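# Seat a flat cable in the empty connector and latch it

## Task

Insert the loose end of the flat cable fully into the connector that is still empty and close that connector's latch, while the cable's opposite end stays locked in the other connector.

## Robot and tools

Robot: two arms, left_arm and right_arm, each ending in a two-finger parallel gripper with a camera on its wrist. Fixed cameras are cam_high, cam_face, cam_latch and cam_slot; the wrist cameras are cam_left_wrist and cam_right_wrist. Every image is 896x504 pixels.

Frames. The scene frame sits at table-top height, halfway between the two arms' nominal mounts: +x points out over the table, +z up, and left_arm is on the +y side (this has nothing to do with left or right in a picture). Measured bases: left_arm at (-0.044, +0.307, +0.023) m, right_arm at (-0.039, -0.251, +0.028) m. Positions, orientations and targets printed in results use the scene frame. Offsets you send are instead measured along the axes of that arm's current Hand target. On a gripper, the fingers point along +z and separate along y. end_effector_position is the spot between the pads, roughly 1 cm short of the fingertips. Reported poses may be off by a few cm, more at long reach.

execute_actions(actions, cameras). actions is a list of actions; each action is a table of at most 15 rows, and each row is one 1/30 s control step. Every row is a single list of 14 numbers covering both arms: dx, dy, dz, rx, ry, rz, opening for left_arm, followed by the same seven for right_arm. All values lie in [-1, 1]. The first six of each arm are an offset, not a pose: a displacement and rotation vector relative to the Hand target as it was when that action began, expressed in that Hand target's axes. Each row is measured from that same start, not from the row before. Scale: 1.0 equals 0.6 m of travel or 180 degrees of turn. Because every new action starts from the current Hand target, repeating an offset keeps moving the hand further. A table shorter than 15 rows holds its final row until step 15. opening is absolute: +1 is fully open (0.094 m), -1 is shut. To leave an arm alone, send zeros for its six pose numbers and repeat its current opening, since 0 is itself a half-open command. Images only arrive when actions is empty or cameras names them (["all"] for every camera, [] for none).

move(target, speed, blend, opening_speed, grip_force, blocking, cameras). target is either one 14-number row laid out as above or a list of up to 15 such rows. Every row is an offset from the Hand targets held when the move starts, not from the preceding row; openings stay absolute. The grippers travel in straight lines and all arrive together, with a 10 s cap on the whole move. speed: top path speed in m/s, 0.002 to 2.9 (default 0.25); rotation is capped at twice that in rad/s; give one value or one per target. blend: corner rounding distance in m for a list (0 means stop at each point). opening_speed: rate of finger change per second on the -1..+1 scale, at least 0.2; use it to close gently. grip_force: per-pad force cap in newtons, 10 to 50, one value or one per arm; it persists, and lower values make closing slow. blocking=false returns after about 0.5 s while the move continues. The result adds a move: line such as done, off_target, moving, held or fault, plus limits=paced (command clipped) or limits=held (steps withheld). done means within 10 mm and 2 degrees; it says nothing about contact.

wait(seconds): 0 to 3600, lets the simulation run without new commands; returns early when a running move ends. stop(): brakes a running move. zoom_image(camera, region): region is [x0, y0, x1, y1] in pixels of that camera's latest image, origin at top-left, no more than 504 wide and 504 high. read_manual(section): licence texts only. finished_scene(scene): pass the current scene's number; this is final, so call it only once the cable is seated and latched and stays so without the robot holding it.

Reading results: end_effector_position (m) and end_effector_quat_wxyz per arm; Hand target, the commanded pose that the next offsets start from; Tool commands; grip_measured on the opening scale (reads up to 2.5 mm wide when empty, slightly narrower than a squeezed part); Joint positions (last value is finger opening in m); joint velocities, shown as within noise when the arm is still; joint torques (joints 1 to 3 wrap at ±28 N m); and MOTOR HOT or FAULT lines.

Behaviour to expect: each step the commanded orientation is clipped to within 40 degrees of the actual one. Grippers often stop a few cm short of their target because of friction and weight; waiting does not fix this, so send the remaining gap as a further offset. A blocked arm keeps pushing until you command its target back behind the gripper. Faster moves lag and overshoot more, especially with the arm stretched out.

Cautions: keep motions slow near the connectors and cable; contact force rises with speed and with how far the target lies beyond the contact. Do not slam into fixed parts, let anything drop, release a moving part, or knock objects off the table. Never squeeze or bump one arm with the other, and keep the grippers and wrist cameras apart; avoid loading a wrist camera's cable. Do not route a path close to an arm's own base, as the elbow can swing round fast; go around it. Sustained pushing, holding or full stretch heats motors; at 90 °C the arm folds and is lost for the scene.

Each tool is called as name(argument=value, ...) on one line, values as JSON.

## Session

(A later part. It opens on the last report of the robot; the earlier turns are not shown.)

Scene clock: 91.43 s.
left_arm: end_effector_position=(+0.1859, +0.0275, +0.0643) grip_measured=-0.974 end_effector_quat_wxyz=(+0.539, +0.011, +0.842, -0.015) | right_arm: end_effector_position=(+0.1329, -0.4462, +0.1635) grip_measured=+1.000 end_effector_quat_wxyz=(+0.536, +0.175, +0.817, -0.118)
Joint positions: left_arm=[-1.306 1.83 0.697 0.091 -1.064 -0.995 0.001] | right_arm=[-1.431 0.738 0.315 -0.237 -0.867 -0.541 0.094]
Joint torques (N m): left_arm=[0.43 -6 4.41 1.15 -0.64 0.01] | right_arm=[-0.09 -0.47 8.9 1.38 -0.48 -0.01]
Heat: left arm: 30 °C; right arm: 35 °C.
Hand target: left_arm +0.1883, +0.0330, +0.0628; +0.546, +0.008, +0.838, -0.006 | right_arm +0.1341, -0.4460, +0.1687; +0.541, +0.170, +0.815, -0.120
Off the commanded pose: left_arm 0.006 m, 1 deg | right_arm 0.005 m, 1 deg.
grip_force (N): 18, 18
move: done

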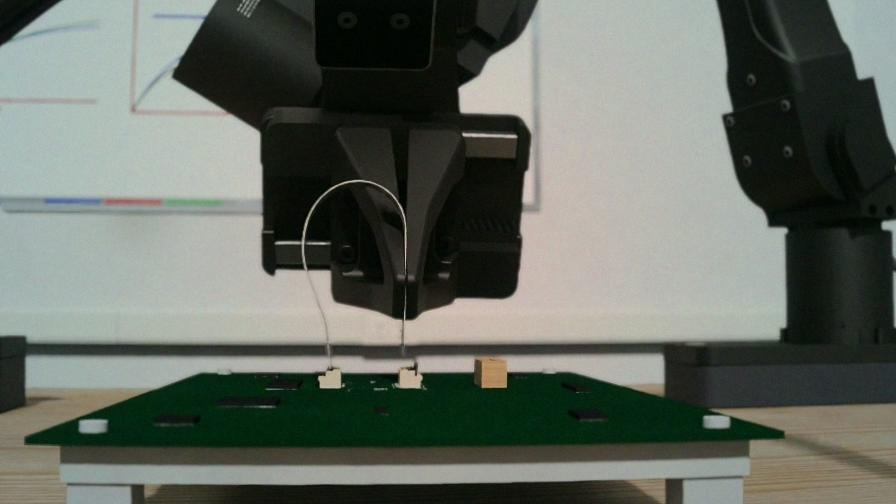

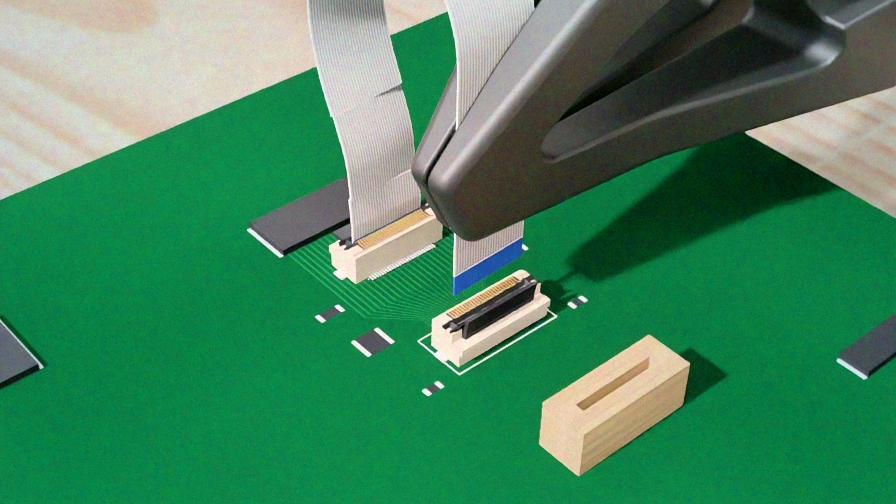

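zoom_image(camera="cam_latch", region=[310, 355, 350, 395])

zoom_image(camera="cam_latch", region=[390, 345, 440, 395])

zoom_image(camera="cam_slot", region=[320, 190, 450, 290])

Scaled by 12.600 from the camera's image (finer frame: 1280x720).

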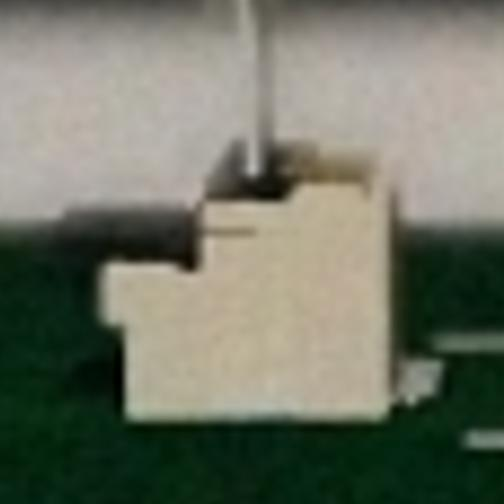

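Scaled by 10.080 from the camera's image (finer frame: 1280x720).

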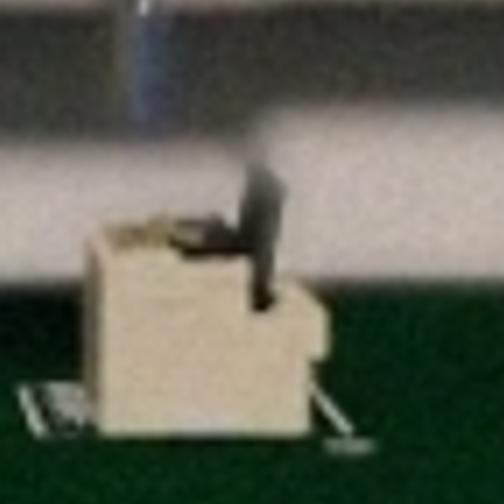

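Scaled by 3.877 from the camera's image (finer frame: 1280x720).

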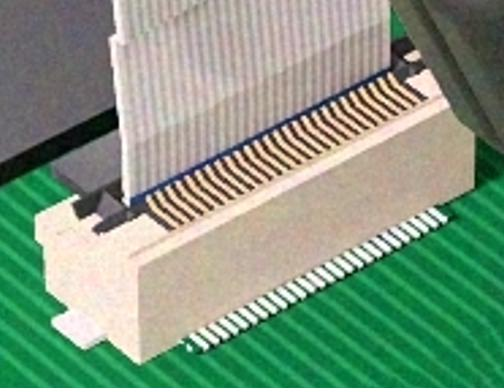

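move(target=[-0.0008, 0.002, 0.0018, 0, 0, 0, -1, 0, 0, 0, 0, 0, 0, 1], speed=0.03, cameras=["cam_latch", "cam_slot"])

zoom_image(camera="cam_latch", region=[390, 345, 440, 395])

zoom_image(camera="cam_slot", region=[420, 230, 560, 350])

Scene clock: 95.97 s.
left_arm: end_effector_position=(+0.1875, +0.0271, +0.0651) grip_measured=-0.974 end_effector_quat_wxyz=(+0.540, +0.009, +0.842, -0.016) | right_arm: end_effector_position=(+0.1329, -0.4462, +0.1635) grip_measured=+1.000 end_effector_quat_wxyz=(+0.536, +0.175, +0.817, -0.118)
Joint positions: left_arm=[-1.301 1.83 0.697 0.102 -1.064 -0.989 0.001] | right_arm=[-1.431 0.738 0.315 -0.237 -0.867 -0.541 0.094]
Joint torques (N m): left_arm=[0.46 -6.22 3.97 1.15 -0.61 0.01] | right_arm=[-0.08 -0.53 8.88 1.38 -0.47 0]
Heat: left arm: 30 °C; right arm: 35 °C.
Hand target: left_arm +0.1895, +0.0341, +0.0628; +0.546, +0.008, +0.838, -0.006 | right_arm +0.1341, -0.4460, +0.1687; +0.541, +0.170, +0.815, -0.120
Off the commanded pose: left_arm 0.008 m, 1 deg | right_arm 0.005 m, 1 deg.
grip_force (N): 18, 18
move: done

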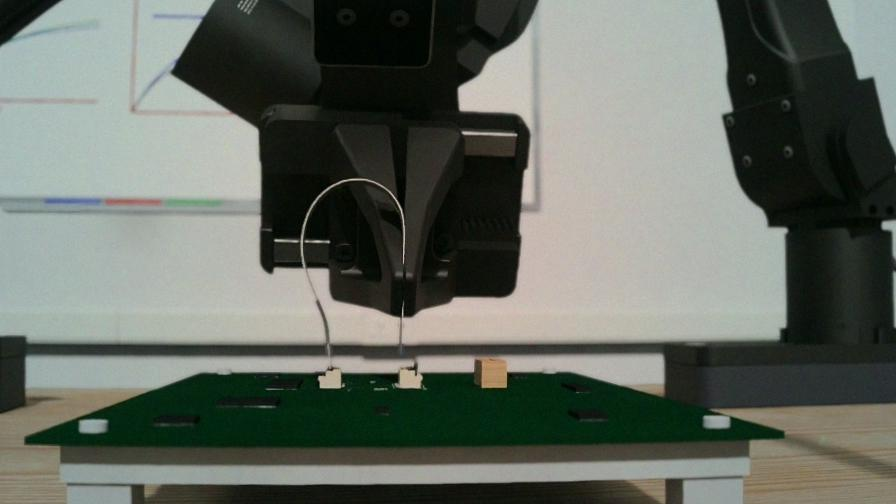

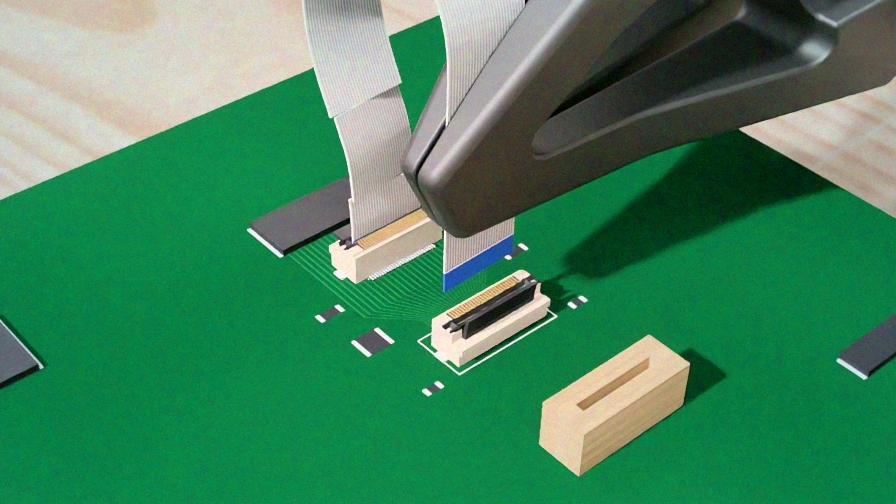

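Scaled by 10.080 from the camera's image (finer frame: 1280x720).

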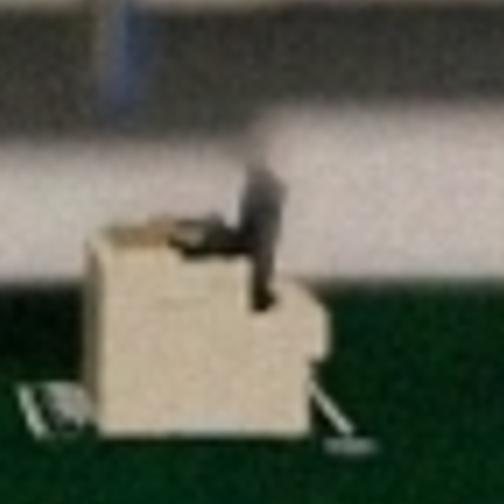

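Scaled by 3.600 from the camera's image (finer frame: 1280x720).

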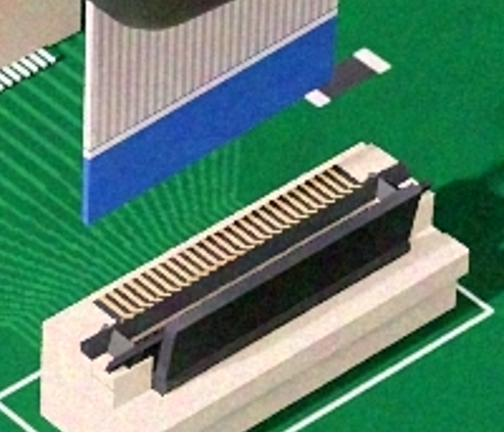

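zoom_image(camera="cam_slot", region=[430, 290, 490, 345])

zoom_image(camera="cam_slot", region=[495, 260, 555, 315])

zoom_image(camera="cam_slot", region=[325, 225, 385, 280])

zoom_image(camera="cam_slot", region=[395, 185, 450, 240])

Scaled by 8.400 from the camera's image (finer frame: 1280x720).

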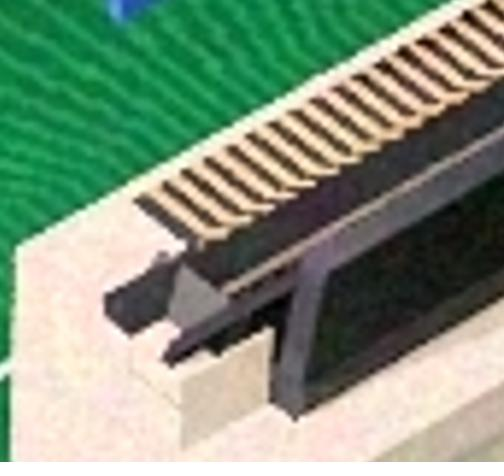

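Scaled by 8.400 from the camera's image (finer frame: 1280x720).

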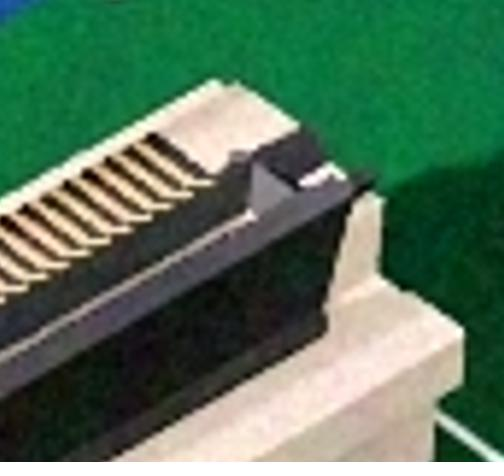

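Scaled by 8.400 from the camera's image (finer frame: 1280x720).

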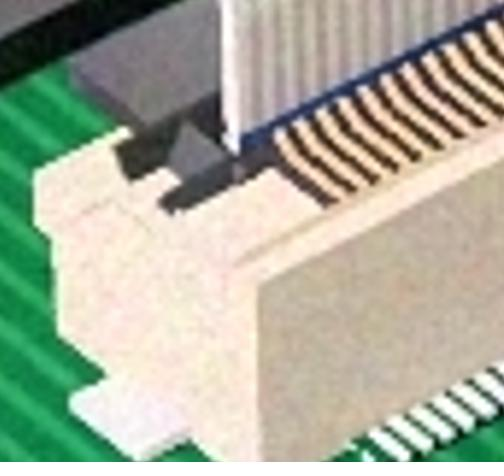

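Scaled by 9.164 from the camera's image (finer frame: 1280x720).

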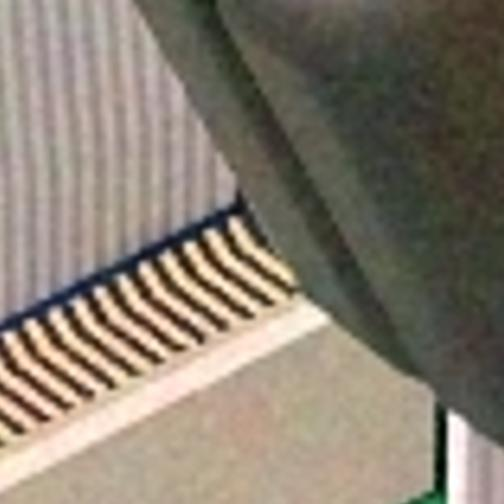

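move(target=[0.0017, 0.004, 0.0003, 0, 0, 0.003, -1, 0, 0, 0, 0, 0, 0, 1], speed=0.03, cameras=["cam_latch", "cam_slot"])

zoom_image(camera="cam_latch", region=[390, 345, 440, 395])

zoom_image(camera="cam_slot", region=[420, 230, 560, 350])

Scene clock: 107.33 s.
left_arm: end_effector_position=(+0.1865, +0.0312, +0.0619) grip_measured=-0.974 end_effector_quat_wxyz=(+0.539, +0.016, +0.842, -0.011) | right_arm: end_effector_position=(+0.1329, -0.4462, +0.1635) grip_measured=+1.000 end_effector_quat_wxyz=(+0.536, +0.175, +0.817, -0.118)
Joint positions: left_arm=[-1.301 1.83 0.679 0.114 -1.064 -0.977 0.001] | right_arm=[-1.431 0.738 0.315 -0.237 -0.867 -0.541 0.094]
Joint torques (N m): left_arm=[0.59 -6.41 4.3 1.15 -0.6 0.05] | right_arm=[-0.08 -0.53 8.88 1.37 -0.48 -0.01]
Heat: left arm: 30 °C; right arm: 35 °C.
Hand target: left_arm +0.1893, +0.0366, +0.0618; +0.546, +0.012, +0.838, -0.004 | right_arm +0.1341, -0.4460, +0.1687; +0.541, +0.170, +0.815, -0.120
Off the commanded pose: left_arm 0.006 m, 1 deg | right_arm 0.005 m, 1 deg.
grip_force (N): 18, 18
move: done

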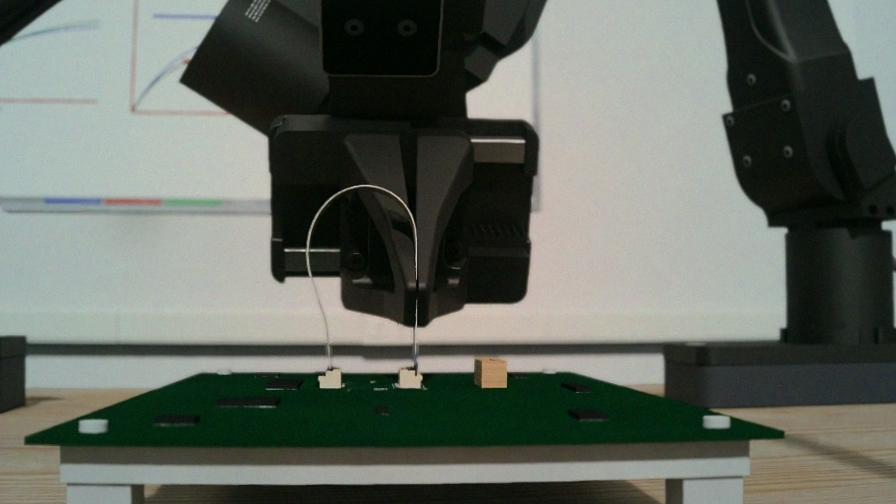

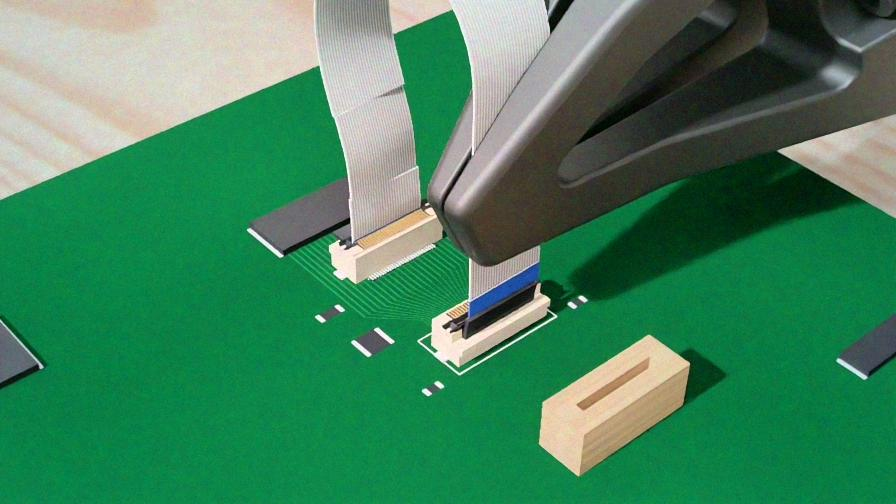

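Scaled by 10.080 from the camera's image (finer frame: 1280x720).

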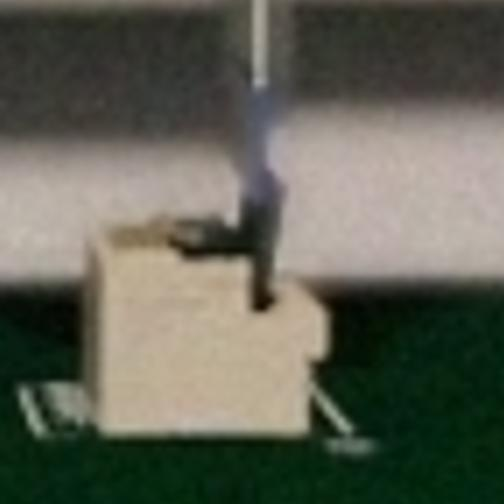

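Scaled by 3.600 from the camera's image (finer frame: 1280x720).

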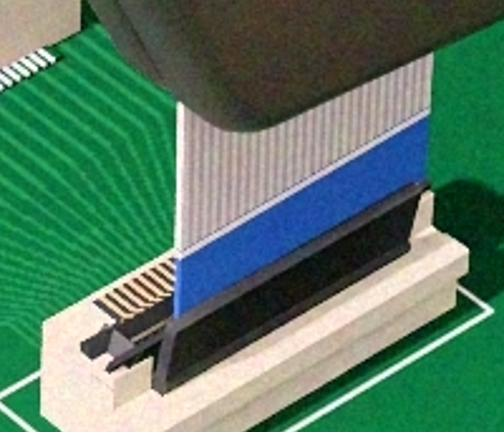

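move(target=[-0.0003, -0.0067, 0.0006, 0, 0, 0, -1, 0, 0, 0, 0, 0, 0, 1], speed=0.03)

Scene clock: 109.37 s.
left_arm: end_effector_position=(+0.1866, +0.0311, +0.0620) grip_measured=-0.974 end_effector_quat_wxyz=(+0.539, +0.016, +0.842, -0.011) | right_arm: end_effector_position=(+0.1329, -0.4462, +0.1635) grip_measured=+1.000 end_effector_quat_wxyz=(+0.536, +0.175, +0.817, -0.118)
Joint positions: left_arm=[-1.301 1.83 0.679 0.115 -1.064 -0.976 0.001] | right_arm=[-1.431 0.738 0.315 -0.237 -0.867 -0.541 0.094]
Joint torques (N m): left_arm=[0.4 -5.5 5.89 1.06 -0.63 0.01] | right_arm=[-0.08 -0.53 8.88 1.37 -0.47 0]
Heat: left arm: 30 °C; right arm: 35 °C.
Hand target: left_arm +0.1896, +0.0326, +0.0618; +0.546, +0.012, +0.838, -0.004 | right_arm +0.1341, -0.4460, +0.1687; +0.541, +0.170, +0.815, -0.120
Off the commanded pose: left_arm 0.003 m, 1 deg | right_arm 0.005 m, 1 deg.
grip_force (N): 18, 18
move: done

move(target=[-0.0047, -0.01, -0.0018, 0, 0, 0, -1, 0, 0, 0, 0, 0, 0, 1], speed=0.03)

Scene clock: 111.03 s.
left_arm: end_effector_position=(+0.1866, +0.0311, +0.0600) grip_measured=-0.974 end_effector_quat_wxyz=(+0.538, +0.019, +0.843, -0.006) | right_arm: end_effector_position=(+0.1329, -0.4462, +0.1635) grip_measured=+1.000 end_effector_quat_wxyz=(+0.536, +0.175, +0.817, -0.118)
Joint positions: left_arm=[-1.301 1.839 0.686 0.104 -1.064 -0.976 0.001] | right_arm=[-1.431 0.738 0.315 -0.237 -0.867 -0.541 0.094]
Joint torques (N m): left_arm=[0.03 -5.86 8.09 0.85 -0.65 -0.05] | right_arm=[-0.1 -0.49 8.87 1.37 -0.49 0.01]
Heat: left arm: 30 °C; right arm: 35 °C.
Hand target: left_arm +0.1896, +0.0265, +0.0648; +0.546, +0.012, +0.838, -0.004 | right_arm +0.1341, -0.4460, +0.1687; +0.541, +0.170, +0.815, -0.120
Off the commanded pose: left_arm 0.007 m, 1 deg | right_arm 0.005 m, 1 deg.
grip_force (N): 18, 18
move: done

execute_actions(actions=[], cameras=["cam_latch", "cam_slot"])

zoom_image(camera="cam_latch", region=[390, 325, 440, 395])

zoom_image(camera="cam_slot", region=[430, 250, 550, 350])

Scene clock: 111.63 s.
left_arm: end_effector_position=(+0.1866, +0.0311, +0.0600) grip_measured=-0.974 end_effector_quat_wxyz=(+0.538, +0.019, +0.843, -0.006) | right_arm: end_effector_position=(+0.1329, -0.4462, +0.1635) grip_measured=+1.000 end_effector_quat_wxyz=(+0.536, +0.175, +0.817, -0.118)
Joint positions: left_arm=[-1.301 1.839 0.686 0.104 -1.064 -0.976 0.001] | right_arm=[-1.431 0.738 0.315 -0.237 -0.867 -0.541 0.094]
Joint velocities: within noise
Joint torques (N m): left_arm=[-0.01 -5.82 8.02 0.85 -0.66 -0.06] | right_arm=[-0.1 -0.5 8.95 1.38 -0.47 -0.01]
Heat: left arm: 30 °C; right arm: 35 °C.
Hand target: left_arm +0.1896, +0.0265, +0.0648; +0.546, +0.012, +0.838, -0.004 | right_arm +0.1341, -0.4460, +0.1687; +0.541, +0.170, +0.815, -0.120
Tool commands: left_gripper/opening=-1.0 right_gripper/opening=+1.0
Off the commanded pose: left_arm 0.007 m, 1 deg | right_arm 0.005 m, 1 deg.
grip_force (N): 18, 18
Images, in order (width x height): cam_latch 896x504, cam_slot 896x504.

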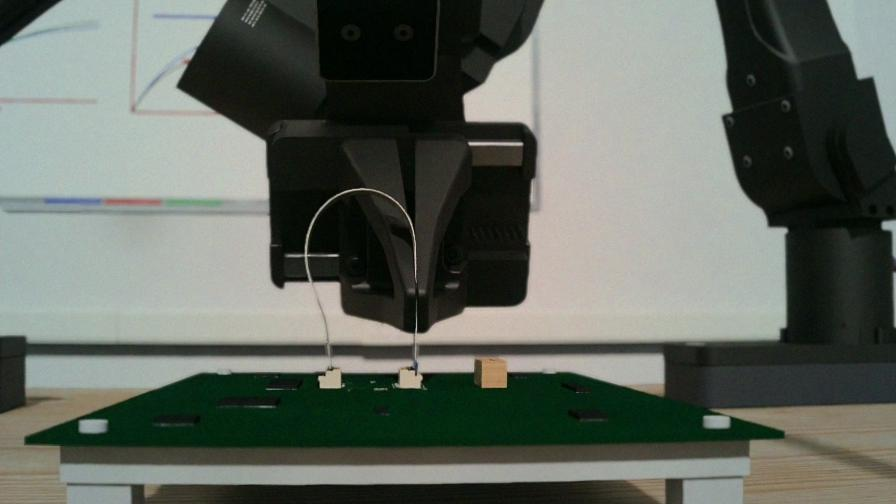

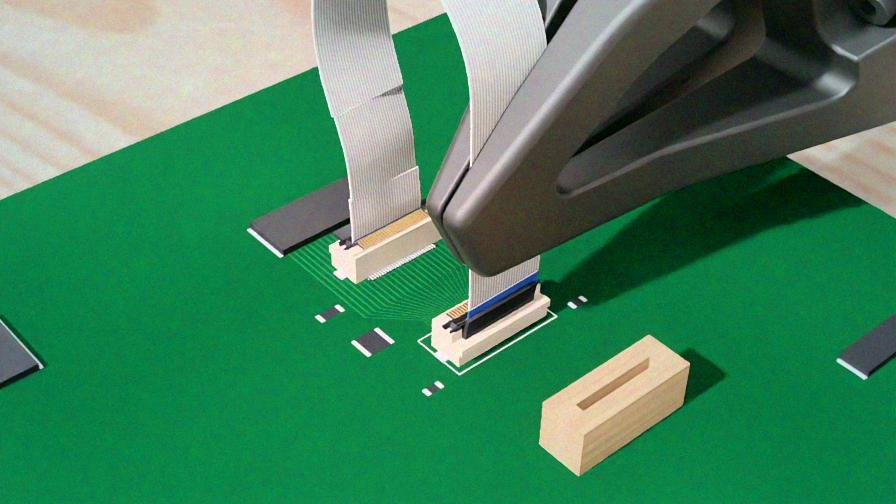

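Scaled by 7.200 from the camera's image (finer frame: 1280x720).

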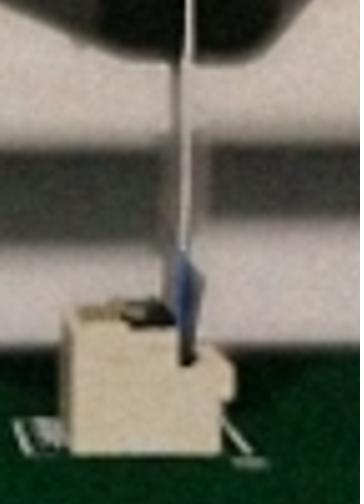

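Scaled by 4.200 from the camera's image (finer frame: 1280x720).

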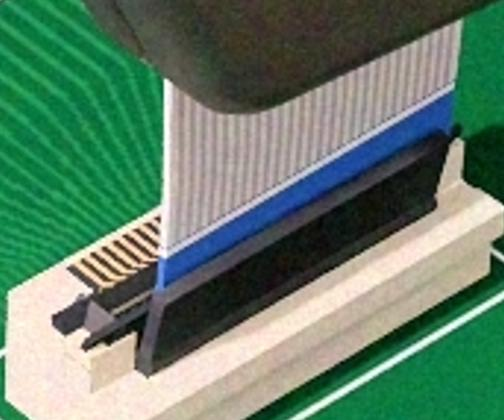

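move(target=[-0.0038, -0.0038, -0.001, 0, 0, 0, -1, 0, 0, 0, 0, 0, 0, 1], speed=0.03, cameras=["cam_latch", "cam_slot"])

zoom_image(camera="cam_latch", region=[390, 325, 440, 395])

zoom_image(camera="cam_slot", region=[430, 250, 550, 350])

Scene clock: 114.07 s.
left_arm: end_effector_position=(+0.1870, +0.0294, +0.0616) grip_measured=-0.974 end_effector_quat_wxyz=(+0.538, +0.021, +0.843, -0.003) | right_arm: end_effector_position=(+0.1329, -0.4462, +0.1635) grip_measured=+1.000 end_effector_quat_wxyz=(+0.536, +0.175, +0.817, -0.118)
Joint positions: left_arm=[-1.301 1.839 0.698 0.086 -1.064 -0.976 0.001] | right_arm=[-1.431 0.738 0.315 -0.237 -0.867 -0.541 0.094]
Joint torques (N m): left_arm=[-0.03 -5.94 8.17 0.89 -0.67 -0.07] | right_arm=[-0.09 -0.47 8.88 1.37 -0.48 -0.02]
Heat: left arm: 30 °C; right arm: 35 °C.
Hand target: left_arm +0.1900, +0.0242, +0.0671; +0.546, +0.012, +0.838, -0.004 | right_arm +0.1341, -0.4460, +0.1687; +0.541, +0.170, +0.815, -0.120
Off the commanded pose: left_arm 0.008 m, 2 deg | right_arm 0.005 m, 1 deg.
grip_force (N): 18, 18
move: done

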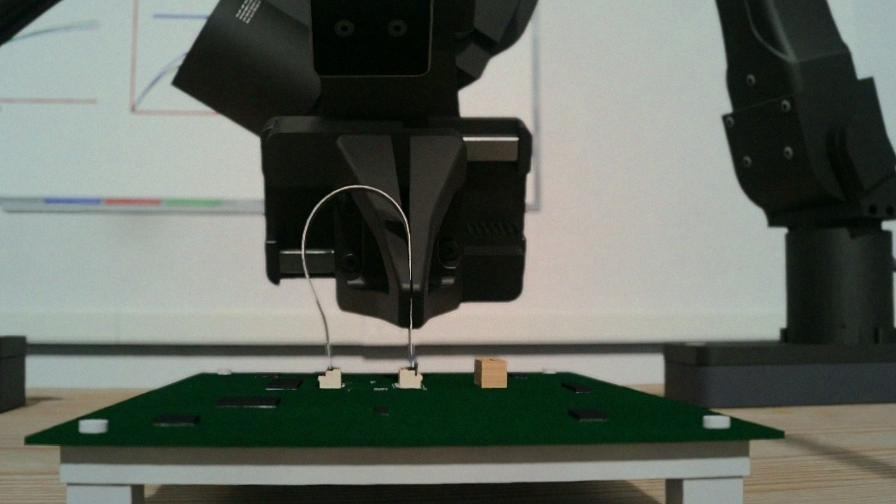

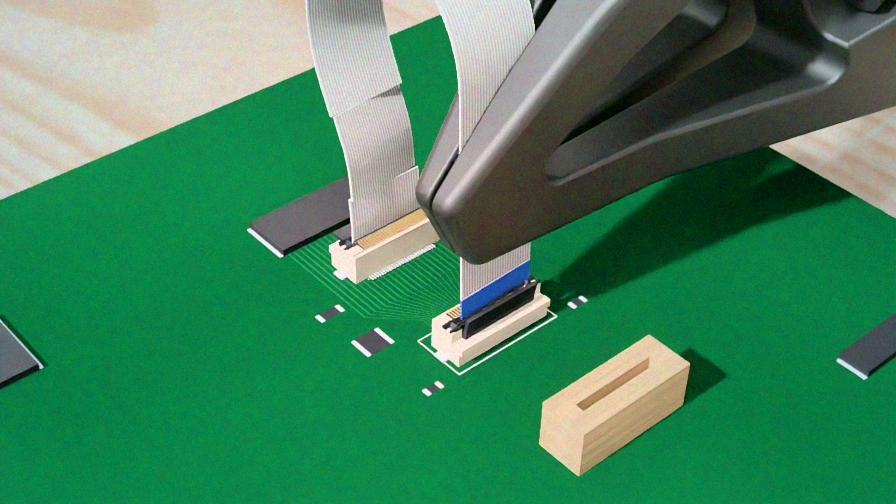

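Scaled by 7.200 from the camera's image (finer frame: 1280x720).

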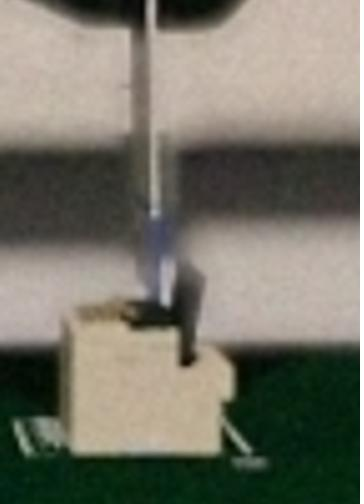

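Scaled by 4.200 from the camera's image (finer frame: 1280x720).

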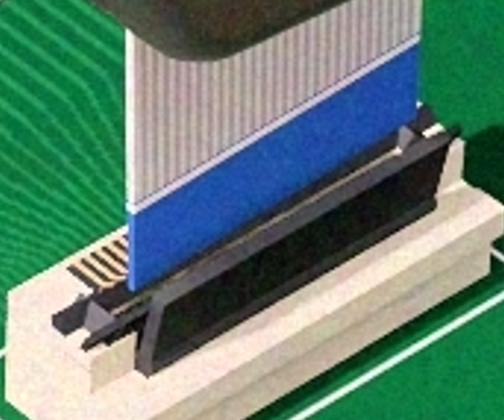

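move(target=[-0.0019, -0.0021, -0.0002, 0, 0, 0, -1, 0, 0, 0, 0, 0, 0, 1], speed=0.03, cameras=["cam_latch", "cam_slot"])

zoom_image(camera="cam_latch", region=[390, 325, 440, 395])

zoom_image(camera="cam_slot", region=[430, 250, 550, 350])

Scene clock: 117.17 s.
left_arm: end_effector_position=(+0.1873, +0.0282, +0.0625) grip_measured=-0.974 end_effector_quat_wxyz=(+0.537, +0.021, +0.843, -0.003) | right_arm: end_effector_position=(+0.1329, -0.4462, +0.1635) grip_measured=+1.000 end_effector_quat_wxyz=(+0.536, +0.175, +0.817, -0.118)
Joint positions: left_arm=[-1.301 1.839 0.705 0.078 -1.064 -0.976 0.001] | right_arm=[-1.431 0.738 0.315 -0.237 -0.867 -0.541 0.094]
Joint torques (N m): left_arm=[-0.08 -6.02 8.12 0.89 -0.66 -0.09] | right_arm=[-0.08 -0.44 8.9 1.37 -0.47 -0.01]
Heat: left arm: 30 °C; right arm: 35 °C.
Hand target: left_arm +0.1903, +0.0229, +0.0682; +0.546, +0.012, +0.838, -0.004 | right_arm +0.1341, -0.4460, +0.1687; +0.541, +0.170, +0.815, -0.120
Off the commanded pose: left_arm 0.008 m, 2 deg | right_arm 0.005 m, 1 deg.
grip_force (N): 18, 18
move: done

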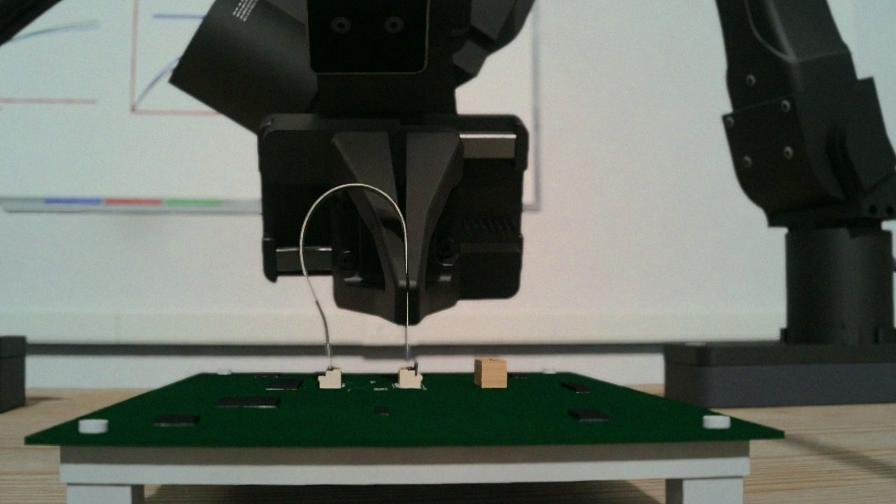

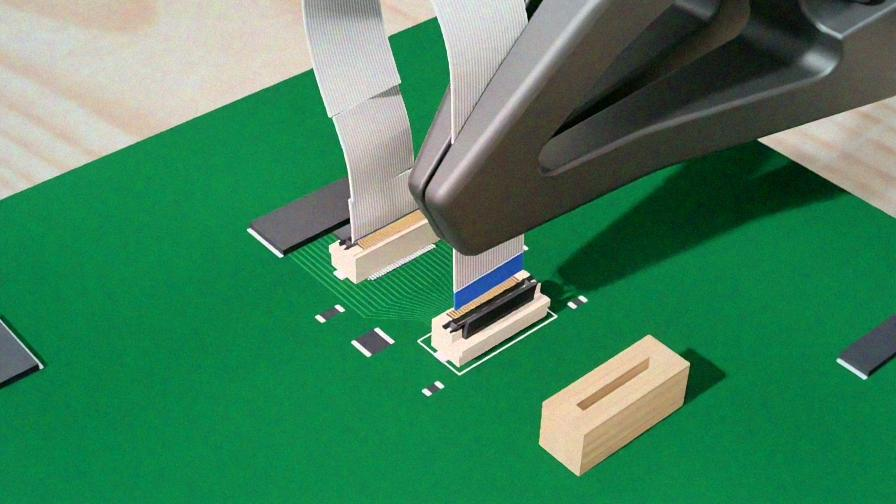

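Scaled by 7.200 from the camera's image (finer frame: 1280x720).

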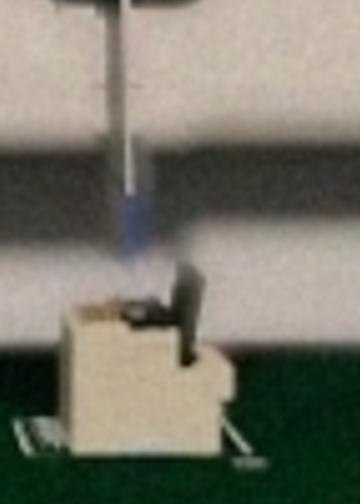

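Scaled by 4.200 from the camera's image (finer frame: 1280x720).

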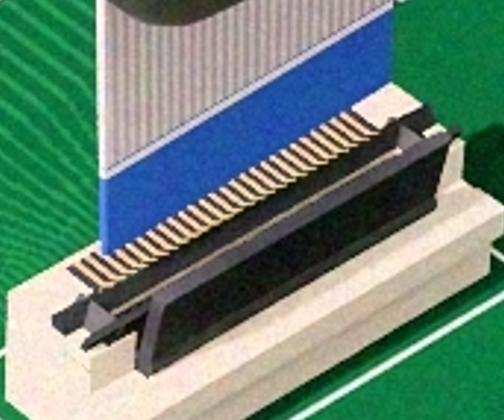

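move(target=[0.0046, -0.0004, 0.0018, 0, 0, 0, -1, 0, 0, 0, 0, 0, 0, 1], speed=0.02, cameras=["cam_latch", "cam_slot"])

zoom_image(camera="cam_latch", region=[390, 325, 440, 395])

zoom_image(camera="cam_slot", region=[430, 250, 550, 350])

Scene clock: 119.23 s.
left_arm: end_effector_position=(+0.1871, +0.0291, +0.0599) grip_measured=-0.974 end_effector_quat_wxyz=(+0.537, +0.023, +0.843, +0.001) | right_arm: end_effector_position=(+0.1329, -0.4462, +0.1635) grip_measured=+1.000 end_effector_quat_wxyz=(+0.536, +0.175, +0.817, -0.118)
Joint positions: left_arm=[-1.301 1.848 0.705 0.078 -1.065 -0.976 0.001] | right_arm=[-1.431 0.738 0.315 -0.237 -0.867 -0.541 0.094]
Joint torques (N m): left_arm=[-0.13 -5.83 7.94 0.98 -0.64 -0.1] | right_arm=[-0.08 -0.49 8.94 1.37 -0.47 -0.01]
Heat: left arm: 30 °C; right arm: 35 °C.
Hand target: left_arm +0.1901, +0.0227, +0.0652; +0.546, +0.012, +0.838, -0.004 | right_arm +0.1341, -0.4460, +0.1687; +0.541, +0.170, +0.815, -0.120
Off the commanded pose: left_arm 0.009 m, 2 deg | right_arm 0.005 m, 1 deg.
grip_force (N): 18, 18
move: done

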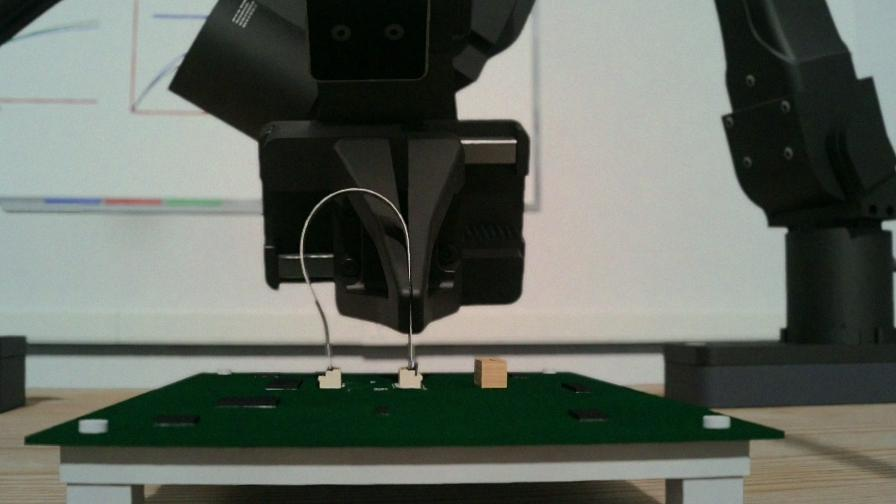

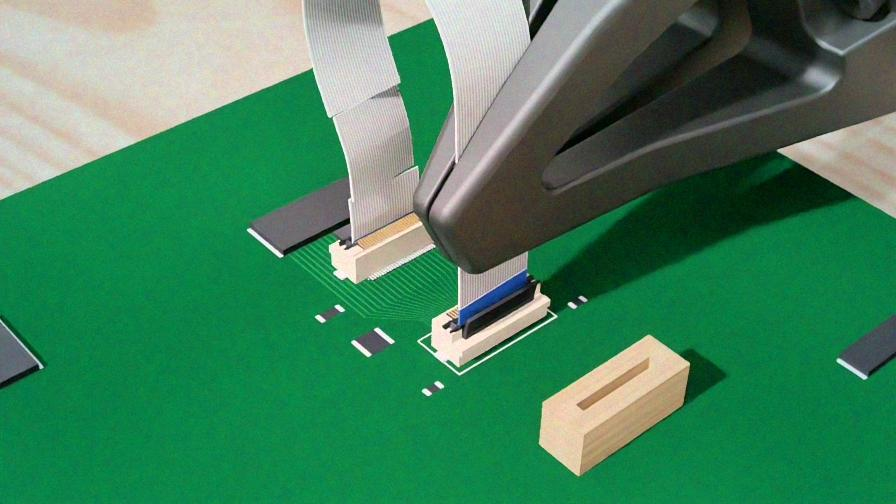

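Scaled by 7.200 from the camera's image (finer frame: 1280x720).

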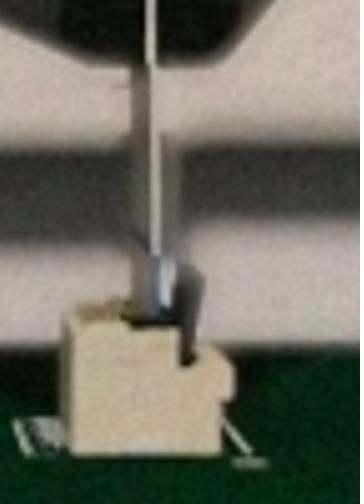

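Scaled by 4.200 from the camera's image (finer frame: 1280x720).

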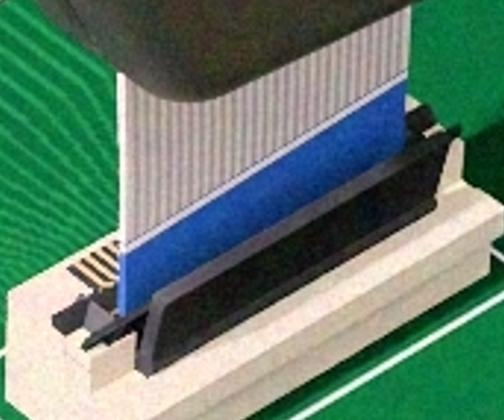

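move(target=[-0.003, -0.0033, -0.0012, 0, 0, -0.01, -1, 0, 0, 0, 0, 0, 0, 1], speed=0.03)

Scene clock: 123.83 s.
left_arm: end_effector_position=(+0.1877, +0.0268, +0.0616) grip_measured=-0.974 end_effector_quat_wxyz=(+0.537, +0.008, +0.843, -0.010) | right_arm: end_effector_position=(+0.1329, -0.4462, +0.1635) grip_measured=+1.000 end_effector_quat_wxyz=(+0.536, +0.175, +0.817, -0.118)
Joint positions: left_arm=[-1.301 1.848 0.713 0.076 -1.065 -1.008 0.001] | right_arm=[-1.431 0.738 0.315 -0.237 -0.867 -0.541 0.094]
Joint torques (N m): left_arm=[-0.23 -5.98 8.23 0.86 -0.65 -0.11] | right_arm=[-0.1 -0.54 8.84 1.37 -0.47 -0.01]
Heat: left arm: 30 °C; right arm: 35 °C.
Hand target: left_arm +0.1902, +0.0208, +0.0671; +0.546, -0.001, +0.838, -0.012 | right_arm +0.1341, -0.4460, +0.1687; +0.541, +0.170, +0.815, -0.120
Off the commanded pose: left_arm 0.009 m, 2 deg | right_arm 0.005 m, 1 deg.
grip_force (N): 18, 18
move: done

execute_actions(actions=[], cameras=["cam_latch", "cam_slot"])

zoom_image(camera="cam_latch", region=[390, 325, 440, 395])

zoom_image(camera="cam_slot", region=[430, 250, 550, 350])

Scene clock: 124.53 s.
left_arm: end_effector_position=(+0.1877, +0.0268, +0.0616) grip_measured=-0.974 end_effector_quat_wxyz=(+0.537, +0.008, +0.843, -0.010) | right_arm: end_effector_position=(+0.1329, -0.4462, +0.1635) grip_measured=+1.000 end_effector_quat_wxyz=(+0.536, +0.175, +0.817, -0.118)
Joint positions: left_arm=[-1.301 1.848 0.713 0.075 -1.065 -1.009 0.001] | right_arm=[-1.431 0.738 0.315 -0.237 -0.867 -0.541 0.094]
Joint velocities: within noise
Joint torques (N m): left_arm=[-0.17 -6.04 8.21 0.88 -0.64 -0.11] | right_arm=[-0.12 -0.46 8.9 1.38 -0.48 -0.01]
Heat: left arm: 30 °C; right arm: 35 °C.
Hand target: left_arm +0.1901, +0.0208, +0.0671; +0.546, -0.001, +0.838, -0.012 | right_arm +0.1341, -0.4460, +0.1687; +0.541, +0.170, +0.815, -0.120
Tool commands: left_gripper/opening=-1.0 right_gripper/opening=+1.0
Off the commanded pose: left_arm 0.009 m, 2 deg | right_arm 0.005 m, 1 deg.
grip_force (N): 18, 18
Images, in order (width x height): cam_latch 896x504, cam_slot 896x504.

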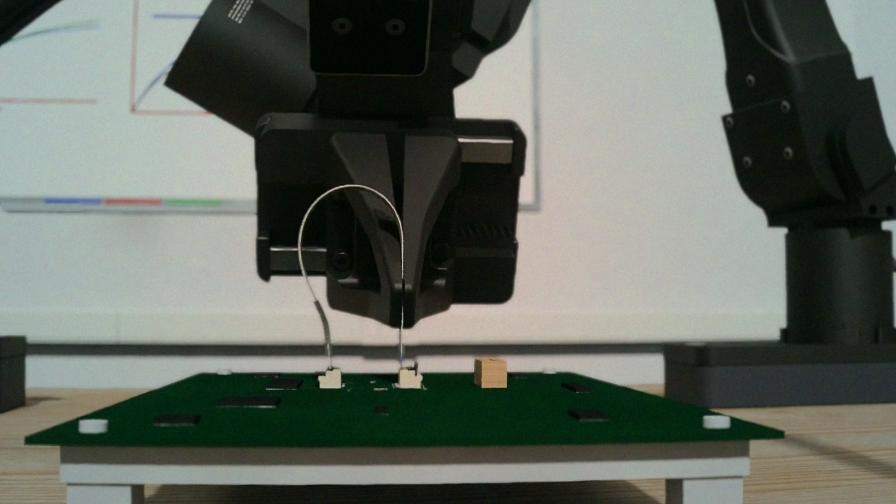

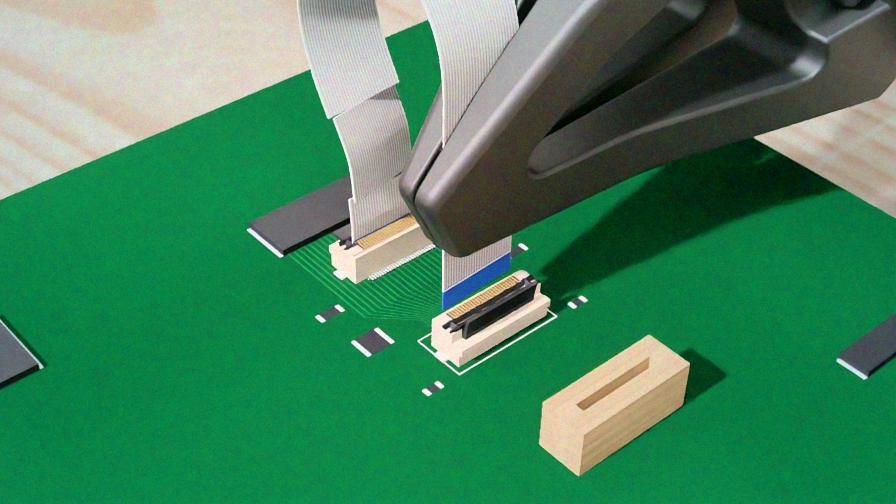

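Scaled by 7.200 from the camera's image (finer frame: 1280x720).

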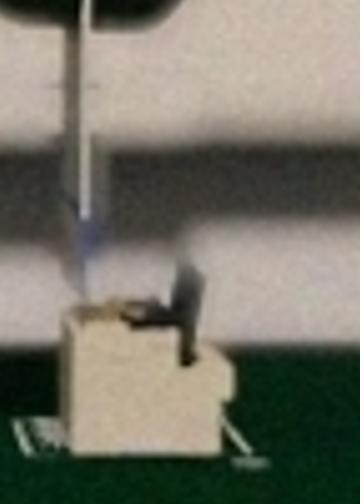

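Scaled by 4.200 from the camera's image (finer frame: 1280x720).

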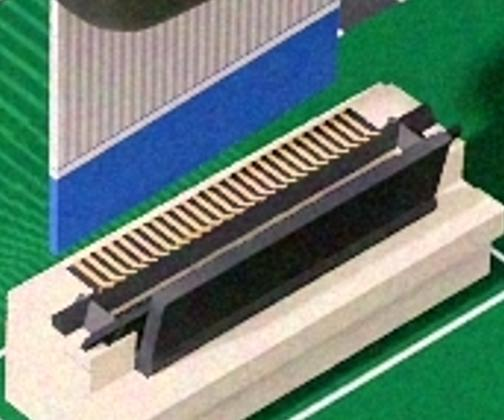

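move(target=[0.0, 0.0133, 0.0, 0.008, 0, 0.006, -1, 0, 0, 0, 0, 0, 0, 1], speed=0.03)

Scene clock: 130.90 s.
left_arm: end_effector_position=(+0.1875, +0.0261, +0.0591) grip_measured=-0.974 end_effector_quat_wxyz=(+0.538, +0.023, +0.843, -0.012) | right_arm: end_effector_position=(+0.1329, -0.4462, +0.1635) grip_measured=+1.000 end_effector_quat_wxyz=(+0.536, +0.175, +0.817, -0.118)
Joint positions: left_arm=[-1.3 1.848 0.687 0.141 -1.054 -0.95 0.001] | right_arm=[-1.431 0.738 0.315 -0.237 -0.867 -0.541 0.094]
Joint torques (N m): left_arm=[0.49 -8.7 4.3 1.18 -0.54 0.04] | right_arm=[-0.08 -0.47 8.9 1.38 -0.48 -0.01]
Heat: left arm: 30 °C; right arm: 35 °C.
Hand target: left_arm +0.1903, +0.0286, +0.0670; +0.546, +0.014, +0.838, -0.018 | right_arm +0.1341, -0.4460, +0.1687; +0.541, +0.170, +0.815, -0.120
Off the commanded pose: left_arm 0.009 m, 2 deg | right_arm 0.005 m, 1 deg.
grip_force (N): 18, 18
move: done

move(target=[-0.0092, 0.0035, -0.004, 0, 0, 0, -1, 0, 0, 0, 0, 0, 0, 1], speed=0.03, cameras=["cam_latch", "cam_slot"])

zoom_image(camera="cam_latch", region=[390, 325, 440, 395])

zoom_image(camera="cam_slot", region=[430, 250, 550, 350])

Scene clock: 132.73 s.
left_arm: end_effector_position=(+0.1885, +0.0251, +0.0644) grip_measured=-0.974 end_effector_quat_wxyz=(+0.539, +0.021, +0.842, -0.017) | right_arm: end_effector_position=(+0.1329, -0.4462, +0.1635) grip_measured=+1.000 end_effector_quat_wxyz=(+0.536, +0.175, +0.817, -0.118)
Joint positions: left_arm=[-1.297 1.83 0.687 0.141 -1.052 -0.944 0.001] | right_arm=[-1.431 0.738 0.315 -0.237 -0.867 -0.541 0.094]
Joint torques (N m): left_arm=[0.43 -9.44 4.07 1.01 -0.56 0.02] | right_arm=[-0.09 -0.43 8.9 1.39 -0.47 -0.01]
Heat: left arm: 30 °C; right arm: 35 °C.
Hand target: left_arm +0.1904, +0.0309, +0.0730; +0.546, +0.014, +0.838, -0.018 | right_arm +0.1341, -0.4460, +0.1687; +0.541, +0.170, +0.815, -0.120
Off the commanded pose: left_arm 0.011 m, 1 deg | right_arm 0.005 m, 1 deg.
grip_force (N): 18, 18
move: off_target (left_arm)

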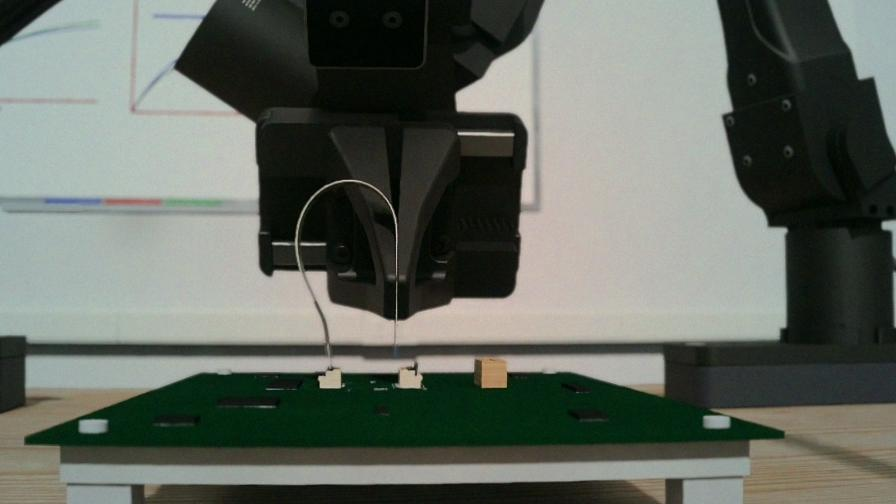

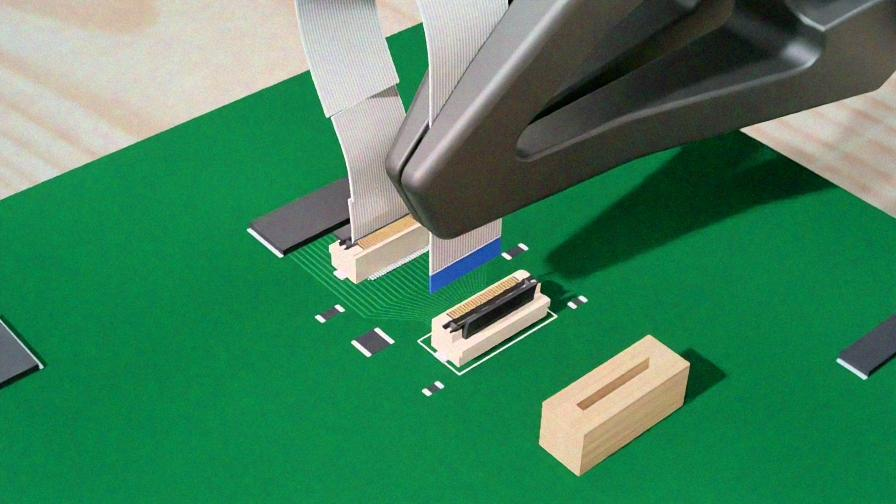

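Scaled by 7.200 from the camera's image (finer frame: 1280x720).

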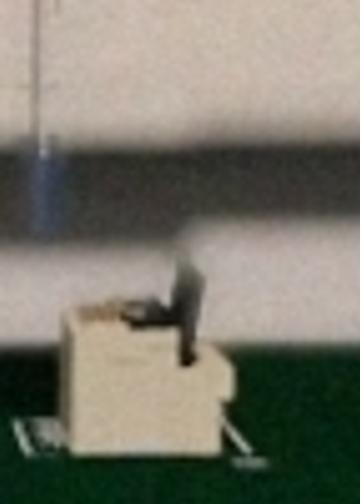

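Scaled by 4.200 from the camera's image (finer frame: 1280x720).

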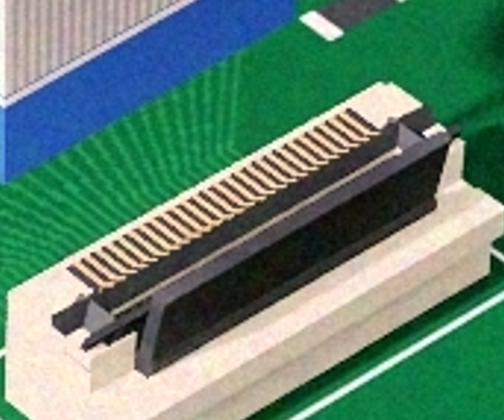

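move(target=[0.003, 0.0, -0.0069, 0, 0, 0, -1, 0, 0, 0, 0, 0, 0, 1], speed=0.03)

Scene clock: 135.30 s.
left_arm: end_effector_position=(+0.1868, +0.0270, +0.0626) grip_measured=-0.974 end_effector_quat_wxyz=(+0.537, +0.023, +0.843, -0.013) | right_arm: end_effector_position=(+0.1329, -0.4462, +0.1635) grip_measured=+1.000 end_effector_quat_wxyz=(+0.536, +0.175, +0.817, -0.118)
Joint positions: left_arm=[-1.3 1.83 0.687 0.121 -1.052 -0.954 0.001] | right_arm=[-1.431 0.738 0.315 -0.237 -0.867 -0.541 0.094]
Joint torques (N m): left_arm=[-0.4 -9.62 4.1 0.93 -0.64 -0.1] | right_arm=[-0.05 -0.47 8.88 1.38 -0.47 0]
Heat: left arm: 30 °C; right arm: 35 °C.
Hand target: left_arm +0.1859, +0.0310, +0.0730; +0.546, +0.014, +0.838, -0.018 | right_arm +0.1341, -0.4460, +0.1687; +0.541, +0.170, +0.815, -0.120
Off the commanded pose: left_arm 0.011 m, 2 deg | right_arm 0.005 m, 1 deg.
grip_force (N): 18, 18
move: off_target (left_arm)


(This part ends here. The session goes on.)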